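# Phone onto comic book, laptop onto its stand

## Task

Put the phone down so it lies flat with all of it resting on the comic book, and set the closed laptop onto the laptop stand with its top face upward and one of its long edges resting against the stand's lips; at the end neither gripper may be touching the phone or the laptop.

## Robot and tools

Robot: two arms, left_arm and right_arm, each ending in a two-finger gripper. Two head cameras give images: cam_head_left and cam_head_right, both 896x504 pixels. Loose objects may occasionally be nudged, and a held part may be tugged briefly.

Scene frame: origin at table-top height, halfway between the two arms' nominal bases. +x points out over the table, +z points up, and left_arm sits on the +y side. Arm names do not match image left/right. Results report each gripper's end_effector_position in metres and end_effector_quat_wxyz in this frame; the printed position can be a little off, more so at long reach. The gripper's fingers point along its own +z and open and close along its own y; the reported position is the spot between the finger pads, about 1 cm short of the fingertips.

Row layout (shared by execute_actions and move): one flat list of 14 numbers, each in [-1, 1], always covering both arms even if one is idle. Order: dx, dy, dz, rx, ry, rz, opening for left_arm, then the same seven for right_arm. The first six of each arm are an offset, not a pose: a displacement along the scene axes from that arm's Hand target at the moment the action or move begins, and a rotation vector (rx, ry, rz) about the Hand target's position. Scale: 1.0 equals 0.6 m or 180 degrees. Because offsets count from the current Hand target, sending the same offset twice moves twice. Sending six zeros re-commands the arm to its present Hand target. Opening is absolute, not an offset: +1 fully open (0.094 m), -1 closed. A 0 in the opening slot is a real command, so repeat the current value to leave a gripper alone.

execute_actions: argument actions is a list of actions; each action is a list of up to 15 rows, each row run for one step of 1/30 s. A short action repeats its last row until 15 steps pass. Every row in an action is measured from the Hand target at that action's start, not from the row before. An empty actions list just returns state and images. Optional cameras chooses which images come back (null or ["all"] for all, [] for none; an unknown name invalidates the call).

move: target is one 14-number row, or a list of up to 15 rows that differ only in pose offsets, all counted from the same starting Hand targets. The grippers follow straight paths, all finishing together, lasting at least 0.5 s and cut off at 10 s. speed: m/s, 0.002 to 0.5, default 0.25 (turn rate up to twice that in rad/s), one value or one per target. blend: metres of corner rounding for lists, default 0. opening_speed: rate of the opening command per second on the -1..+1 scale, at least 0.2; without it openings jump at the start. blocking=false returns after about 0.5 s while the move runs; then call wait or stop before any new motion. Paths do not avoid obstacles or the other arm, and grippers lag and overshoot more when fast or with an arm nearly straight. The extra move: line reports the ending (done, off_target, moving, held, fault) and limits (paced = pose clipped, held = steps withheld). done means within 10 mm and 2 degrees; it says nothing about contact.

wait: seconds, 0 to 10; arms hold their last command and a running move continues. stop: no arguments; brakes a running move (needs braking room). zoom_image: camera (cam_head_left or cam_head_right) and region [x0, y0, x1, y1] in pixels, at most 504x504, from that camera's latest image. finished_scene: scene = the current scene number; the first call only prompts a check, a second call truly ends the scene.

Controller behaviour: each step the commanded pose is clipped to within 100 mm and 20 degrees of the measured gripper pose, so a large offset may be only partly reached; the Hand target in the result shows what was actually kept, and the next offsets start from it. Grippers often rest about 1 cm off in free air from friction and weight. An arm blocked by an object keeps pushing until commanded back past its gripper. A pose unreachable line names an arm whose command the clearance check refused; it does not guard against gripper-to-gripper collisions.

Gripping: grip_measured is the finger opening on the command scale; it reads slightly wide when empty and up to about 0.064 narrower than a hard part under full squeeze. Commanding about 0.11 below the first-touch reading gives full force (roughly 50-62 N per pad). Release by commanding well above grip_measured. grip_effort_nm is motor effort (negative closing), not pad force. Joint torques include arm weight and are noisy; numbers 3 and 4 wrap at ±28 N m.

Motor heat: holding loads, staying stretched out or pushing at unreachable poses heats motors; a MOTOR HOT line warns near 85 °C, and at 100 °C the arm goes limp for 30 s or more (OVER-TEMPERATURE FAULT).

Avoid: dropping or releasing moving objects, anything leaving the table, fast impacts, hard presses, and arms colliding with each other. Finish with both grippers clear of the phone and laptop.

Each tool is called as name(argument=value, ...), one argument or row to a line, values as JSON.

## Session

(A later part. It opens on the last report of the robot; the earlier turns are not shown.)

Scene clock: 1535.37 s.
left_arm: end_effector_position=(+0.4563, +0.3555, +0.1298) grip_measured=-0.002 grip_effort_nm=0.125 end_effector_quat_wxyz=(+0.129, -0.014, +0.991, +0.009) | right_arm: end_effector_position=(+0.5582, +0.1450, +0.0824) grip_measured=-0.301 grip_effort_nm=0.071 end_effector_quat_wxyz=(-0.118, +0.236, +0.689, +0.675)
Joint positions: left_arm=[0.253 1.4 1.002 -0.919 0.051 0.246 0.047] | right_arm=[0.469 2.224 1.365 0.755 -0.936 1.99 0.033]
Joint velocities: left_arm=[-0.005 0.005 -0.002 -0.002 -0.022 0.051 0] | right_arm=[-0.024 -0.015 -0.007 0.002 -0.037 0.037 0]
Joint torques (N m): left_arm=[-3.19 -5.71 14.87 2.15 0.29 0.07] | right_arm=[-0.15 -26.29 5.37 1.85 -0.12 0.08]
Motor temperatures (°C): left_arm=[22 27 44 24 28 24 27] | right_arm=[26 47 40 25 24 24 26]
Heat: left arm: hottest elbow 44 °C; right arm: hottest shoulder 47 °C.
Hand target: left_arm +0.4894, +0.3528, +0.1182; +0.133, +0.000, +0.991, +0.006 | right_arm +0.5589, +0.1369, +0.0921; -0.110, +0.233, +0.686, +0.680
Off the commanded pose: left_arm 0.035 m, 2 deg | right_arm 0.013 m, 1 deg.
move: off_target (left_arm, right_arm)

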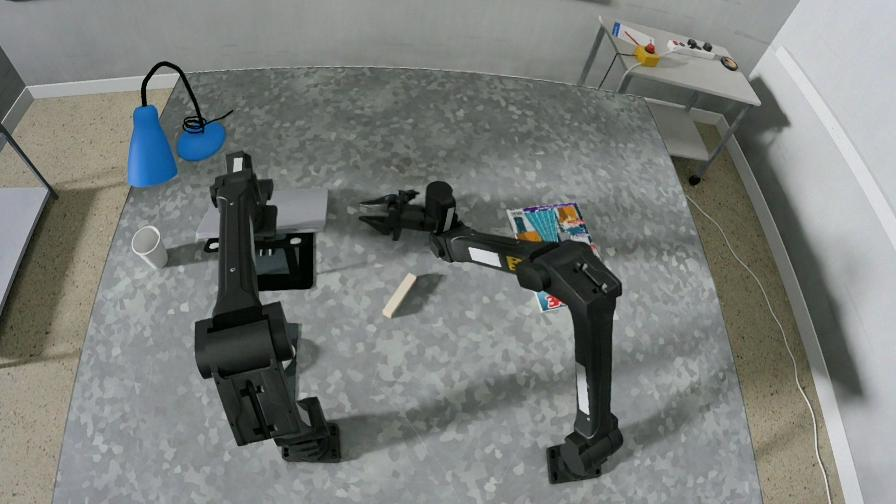

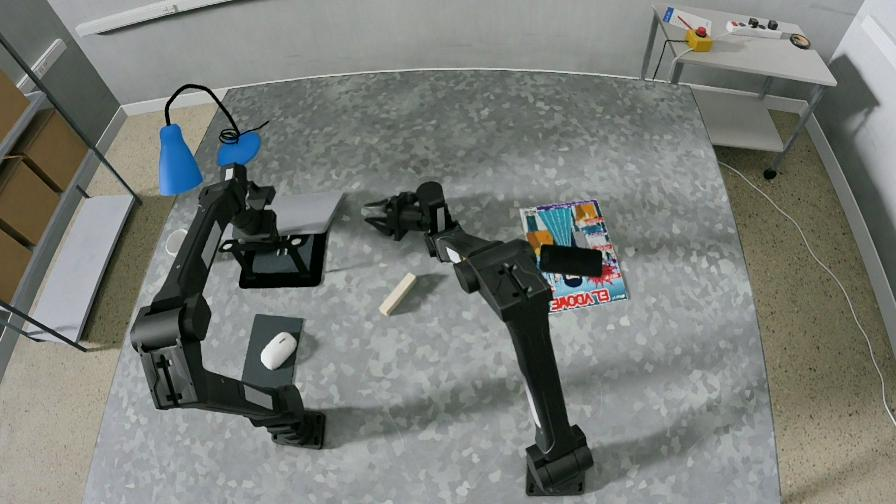

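move(
  target=[0.03, 0.0, -0.003, 0,0,0, 0.0, 0,0,0,0,0,0,-0.3],
  speed=0.02,
)

zoom_image(
  camera="cam_head_left",
  region=[280, 180, 345, 250],
)

zoom_image(
  camera="cam_head_left",
  region=[190, 180, 255, 250],
)

Scene clock: 1541.77 s.
left_arm: end_effector_position=(+0.4674, +0.3566, +0.1299) grip_measured=-0.002 grip_effort_nm=0.125 end_effector_quat_wxyz=(+0.120, -0.016, +0.993, +0.008) | right_arm: end_effector_position=(+0.5582, +0.1450, +0.0824) grip_measured=-0.301 grip_effort_nm=0.076 end_effector_quat_wxyz=(-0.118, +0.236, +0.689, +0.675)
Joint positions: left_arm=[0.246 1.438 1.046 -0.942 0.045 0.237 0.047] | right_arm=[0.469 2.224 1.365 0.755 -0.936 1.99 0.033]
Joint velocities: left_arm=[-0.005 -0.005 0.002 0.002 -0.022 -0.051 0] | right_arm=[-0.024 -0.005 -0.007 -0.007 0.051 0.007 0]
Joint torques (N m): left_arm=[-3.31 -6.01 14.94 2.97 0.42 -0.01] | right_arm=[-0.26 -26.29 5.38 1.84 -0.11 0.09]
Motor temperatures (°C): left_arm=[22 27 45 24 28 24 27] | right_arm=[26 47 40 25 24 24 26]
Heat: left arm: hottest elbow 45 °C; right arm: hottest shoulder 47 °C.
Hand target: left_arm +0.5074, +0.3525, +0.1163; +0.133, +0.000, +0.991, +0.005 | right_arm +0.5589, +0.1369, +0.0921; -0.110, +0.233, +0.686, +0.680
Off the commanded pose: left_arm 0.042 m, 2 deg | right_arm 0.013 m, 1 deg.
move: off_target (left_arm, right_arm)

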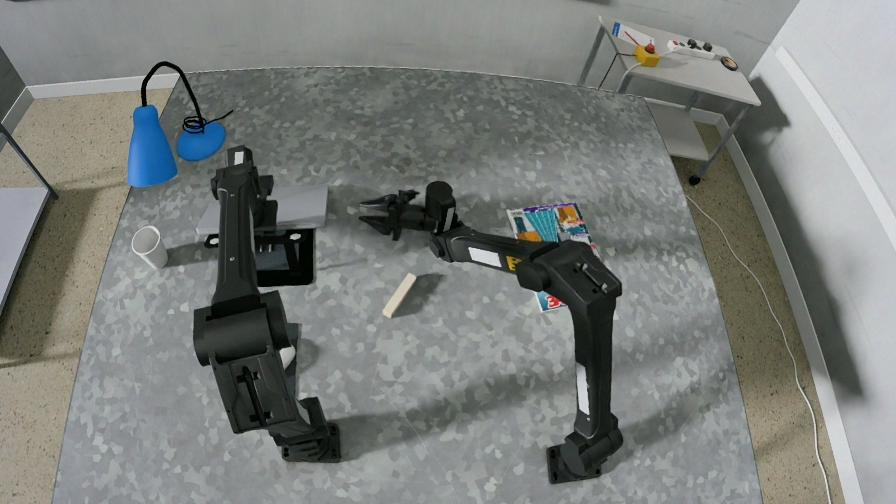

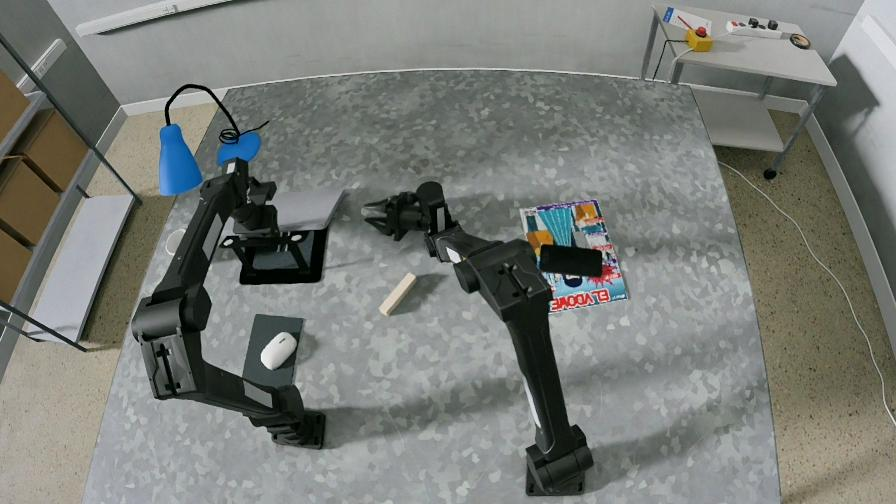

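Scaled by 7.200.

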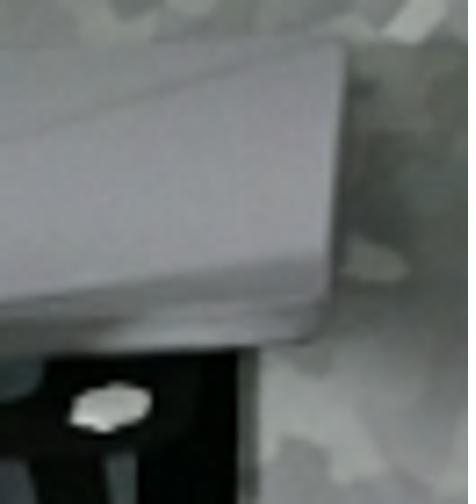

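Scaled by 7.200.

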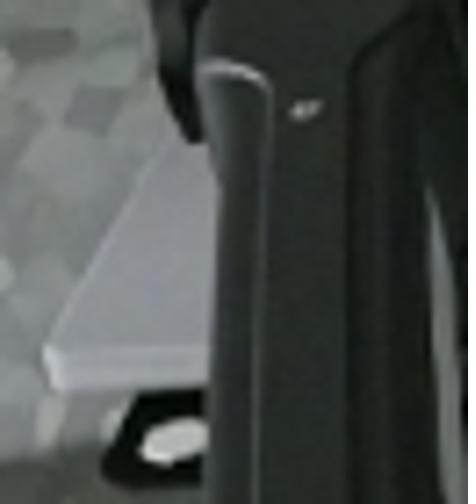

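move(
  target=[
    [-0.085, 0.0, 0.03, 0,0,0, 0.0, 0,0,0,0,0,0,-0.3],
    [-0.1, 0.0, 0.3, 0,0,0, 0.0, 0,-0.1,0.1,0,0,0,-0.3],
  ],
  speed=0.08,
)

Scene clock: 1547.77 s.
left_arm: end_effector_position=(+0.4363, +0.3461, +0.2588) grip_measured=-0.002 grip_effort_nm=0.120 end_effector_quat_wxyz=(+0.095, +0.001, +0.995, -0.004) | right_arm: end_effector_position=(+0.5599, +0.0854, +0.1439) grip_measured=-0.301 grip_effort_nm=0.061 end_effector_quat_wxyz=(-0.115, +0.232, +0.687, +0.679)
Joint positions: left_arm=[0.248 1.312 1.276 -1.353 0.06 0.273 0.047] | right_arm=[0.38 2.069 1.281 0.69 -1.025 1.982 0.033]
Joint velocities: left_arm=[0.005 -0.015 -0.002 -0.002 0.051 -0.022 0] | right_arm=[0.005 -0.005 0.002 0.007 -0.022 0.051 0]
Joint torques (N m): left_arm=[-0.26 -12.86 17.46 0.24 0.17 0.1] | right_arm=[-0.26 -24.88 6.12 1.01 -0.12 0.03]
Motor temperatures (°C): left_arm=[22 27 45 24 28 24 27] | right_arm=[26 47 40 25 24 24 26]
Heat: left arm: hottest elbow 45 °C; right arm: hottest shoulder 47 °C.
Hand target: left_arm +0.4491, +0.3549, +0.2964; +0.133, +0.000, +0.991, +0.006 | right_arm +0.5594, +0.0771, +0.1526; -0.110, +0.233, +0.686, +0.680
Off the commanded pose: left_arm 0.040 m, 4 deg | right_arm 0.012 m, 1 deg.
move: off_target (left_arm, right_arm)

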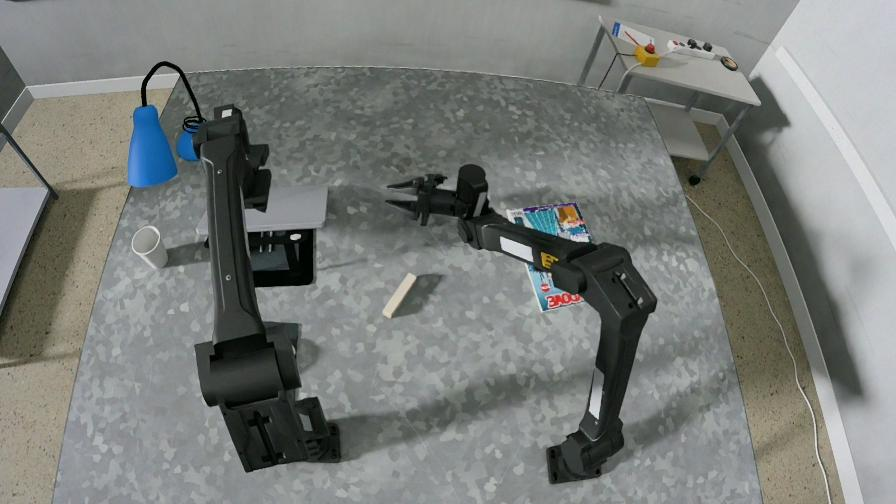

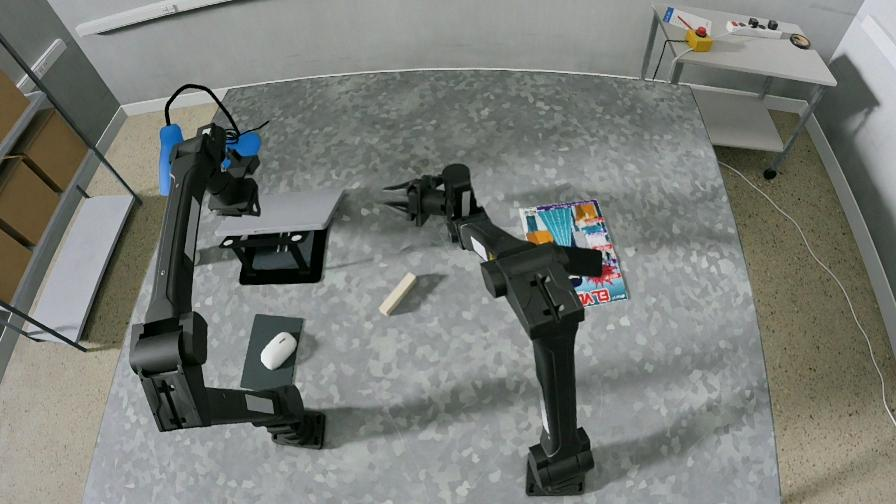

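Retreat the left arm further and reveal the laptop.

move(
  target=[-0.3, 0.0, 0.06, 0,0,0, 0.0, 0,0,0,0,0,0,-0.3],
  speed=0.15,
)

zoom_image(
  camera="cam_head_left",
  region=[180, 160, 360, 300],
)

zoom_image(
  camera="cam_head_right",
  region=[190, 160, 370, 300],
)

zoom_image(
  camera="cam_head_right",
  region=[500, 180, 650, 320],
)

Scene clock: 1552.70 s.
left_arm: end_effector_position=(+0.2749, +0.3575, +0.3373) grip_measured=-0.002 grip_effort_nm=0.120 end_effector_quat_wxyz=(+0.138, +0.004, +0.990, +0.010) | right_arm: end_effector_position=(+0.5599, +0.0854, +0.1439) grip_measured=-0.301 grip_effort_nm=0.066 end_effector_quat_wxyz=(-0.116, +0.232, +0.687, +0.679)
Joint positions: left_arm=[0.493 0.899 1.178 -1.599 0.12 0.514 0.047] | right_arm=[0.38 2.069 1.281 0.689 -1.025 1.982 0.033]
Joint velocities: left_arm=[-0.015 0.005 0.007 -0.002 -0.051 -0.007 0] | right_arm=[-0.005 -0.005 -0.007 0.007 -0.037 0.007 0]
Joint torques (N m): left_arm=[-0.38 -5.6 9.39 0.13 0.2 0.11] | right_arm=[-0.26 -25 5.97 1.03 -0.12 0.02]
Motor temperatures (°C): left_arm=[22 27 45 24 28 24 27] | right_arm=[26 47 40 25 24 24 26]
Heat: left arm: hottest elbow 45 °C; right arm: hottest shoulder 47 °C.
Hand target: left_arm +0.2693, +0.3583, +0.3329; +0.131, +0.000, +0.991, +0.006 | right_arm +0.5594, +0.0771, +0.1526; -0.110, +0.233, +0.686, +0.680
Off the commanded pose: left_arm 0.008 m, 1 deg | right_arm 0.012 m, 1 deg.
move: off_target (right_arm)

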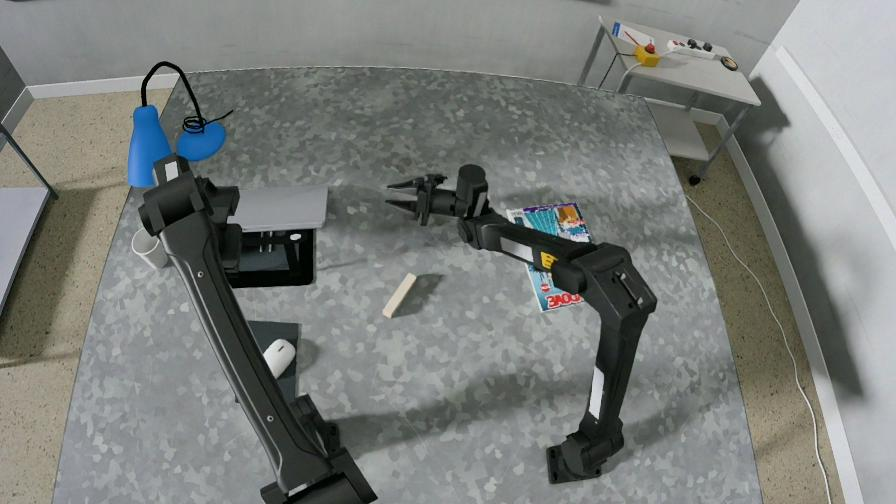

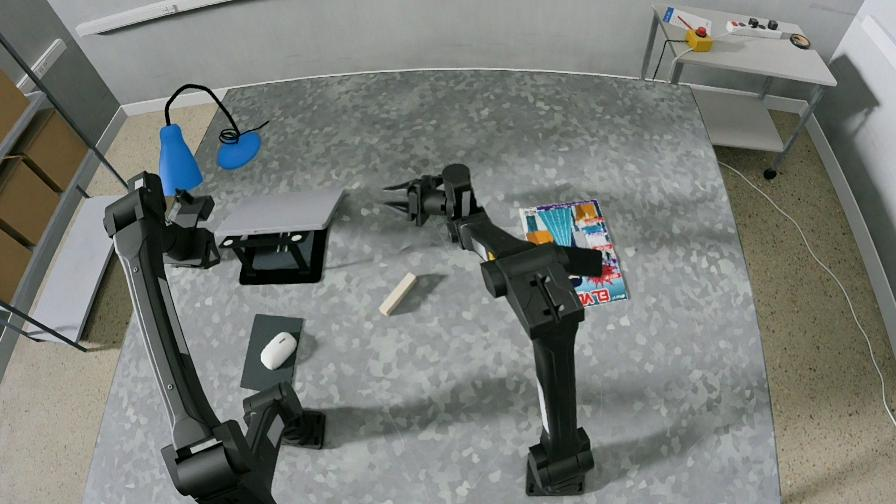

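Scaled by 2.800.

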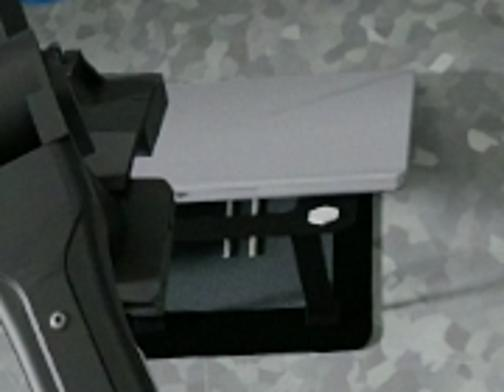

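Scaled by 2.800.

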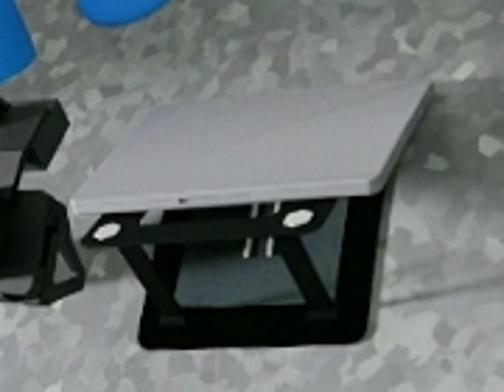

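Scaled by 3.360.

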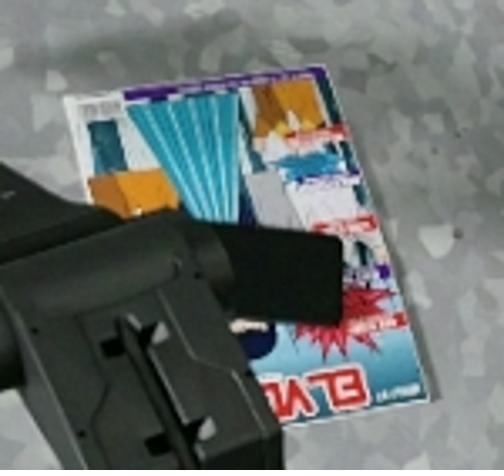

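finished_scene(
  scene=1,
)

This call ended nothing. Check each condition of the task against the scene as it is now, look again where you are not sure, and mend what is not met. Then call finished_scene again.

execute_actions(
  actions=[],
)

zoom_image(
  camera="cam_head_left",
  region=[180, 80, 560, 400],
)

Scene clock: 1564.07 s.
left_arm: end_effector_position=(+0.2748, +0.3574, +0.3373) grip_measured=-0.002 grip_effort_nm=0.120 end_effector_quat_wxyz=(+0.138, +0.004, +0.990, +0.010) | right_arm: end_effector_position=(+0.5599, +0.0854, +0.1439) grip_measured=-0.301 grip_effort_nm=0.061 end_effector_quat_wxyz=(-0.115, +0.232, +0.687, +0.679)
Joint positions: left_arm=[0.493 0.899 1.178 -1.599 0.12 0.515 0.047] | right_arm=[0.38 2.069 1.281 0.689 -1.025 1.981 0.033]
Joint velocities: left_arm=[-0.015 -0.005 -0.002 -0.002 -0.007 0.007 -0.001] | right_arm=[0.015 -0.005 -0.002 0.012 0.037 -0.022 0]
Joint torques (N m): left_arm=[0.15 -5.01 9.44 0.25 0.21 0.09] | right_arm=[-0.26 -25.11 5.96 1.02 -0.13 0.03]
Motor temperatures (°C): left_arm=[22 27 44 24 28 24 27] | right_arm=[26 46 40 25 24 24 26]
Heat: left arm: hottest elbow 44 °C; right arm: hottest shoulder 46 °C.
Hand target: left_arm +0.2693, +0.3582, +0.3328; +0.131, +0.001, +0.991, +0.006 | right_arm +0.5594, +0.0771, +0.1526; -0.110, +0.233, +0.686, +0.680
Tool commands: left_gripper/opening=+0.0 right_gripper/opening=-0.3
Off the commanded pose: left_arm 0.008 m, 1 deg | right_arm 0.012 m, 1 deg.

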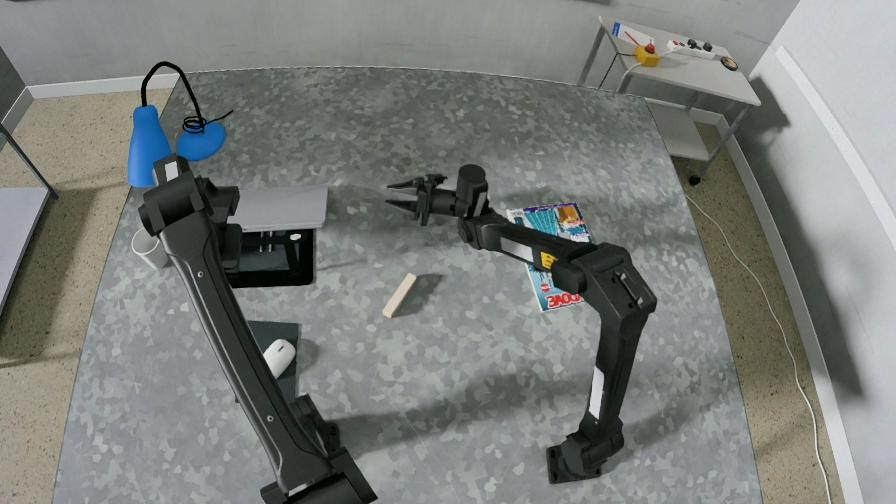

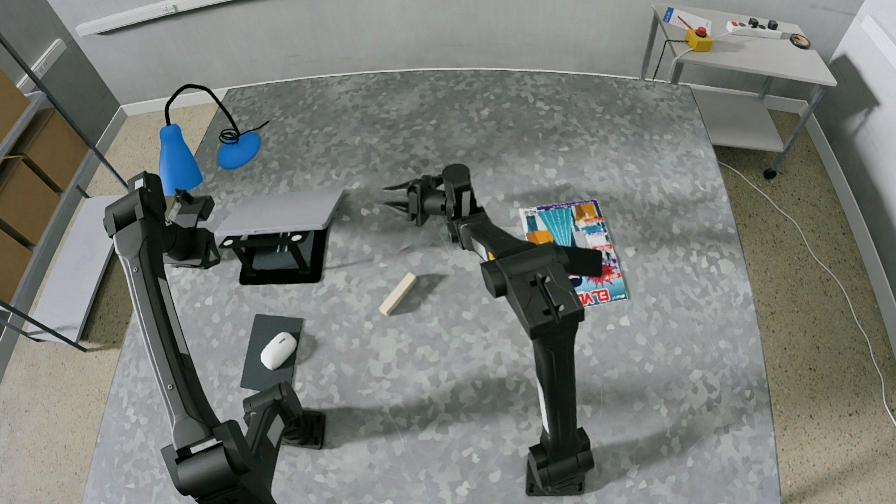

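Scaled by 1.326.

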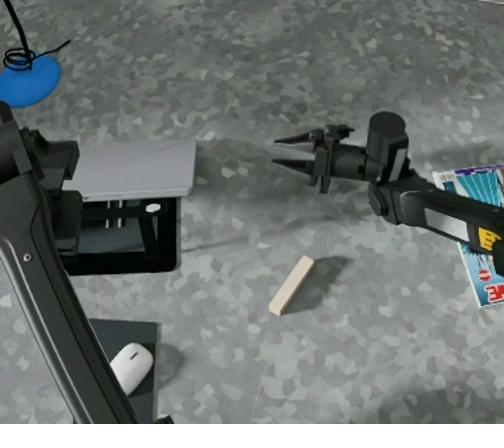

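zoom_image(
  camera="cam_head_right",
  region=[190, 160, 370, 300],
)

zoom_image(
  camera="cam_head_right",
  region=[480, 180, 660, 320],
)

Scaled by 2.800.

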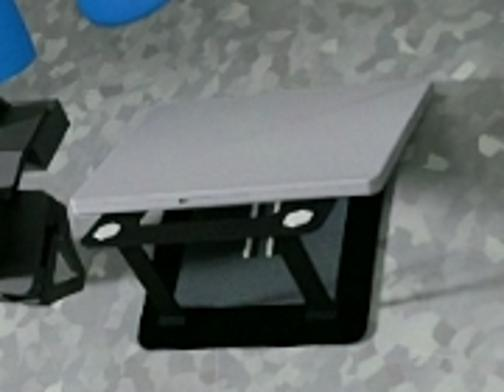

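Scaled by 2.800.

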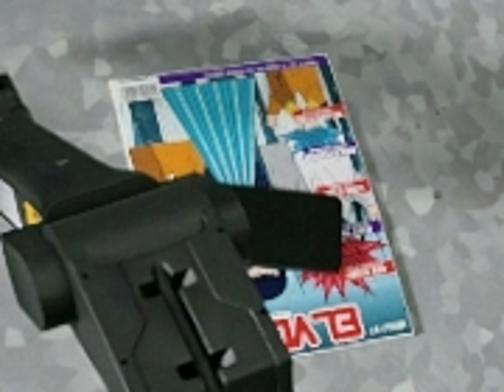

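finished_scene(
  scene=1,
)

The scene is finished: the task was done.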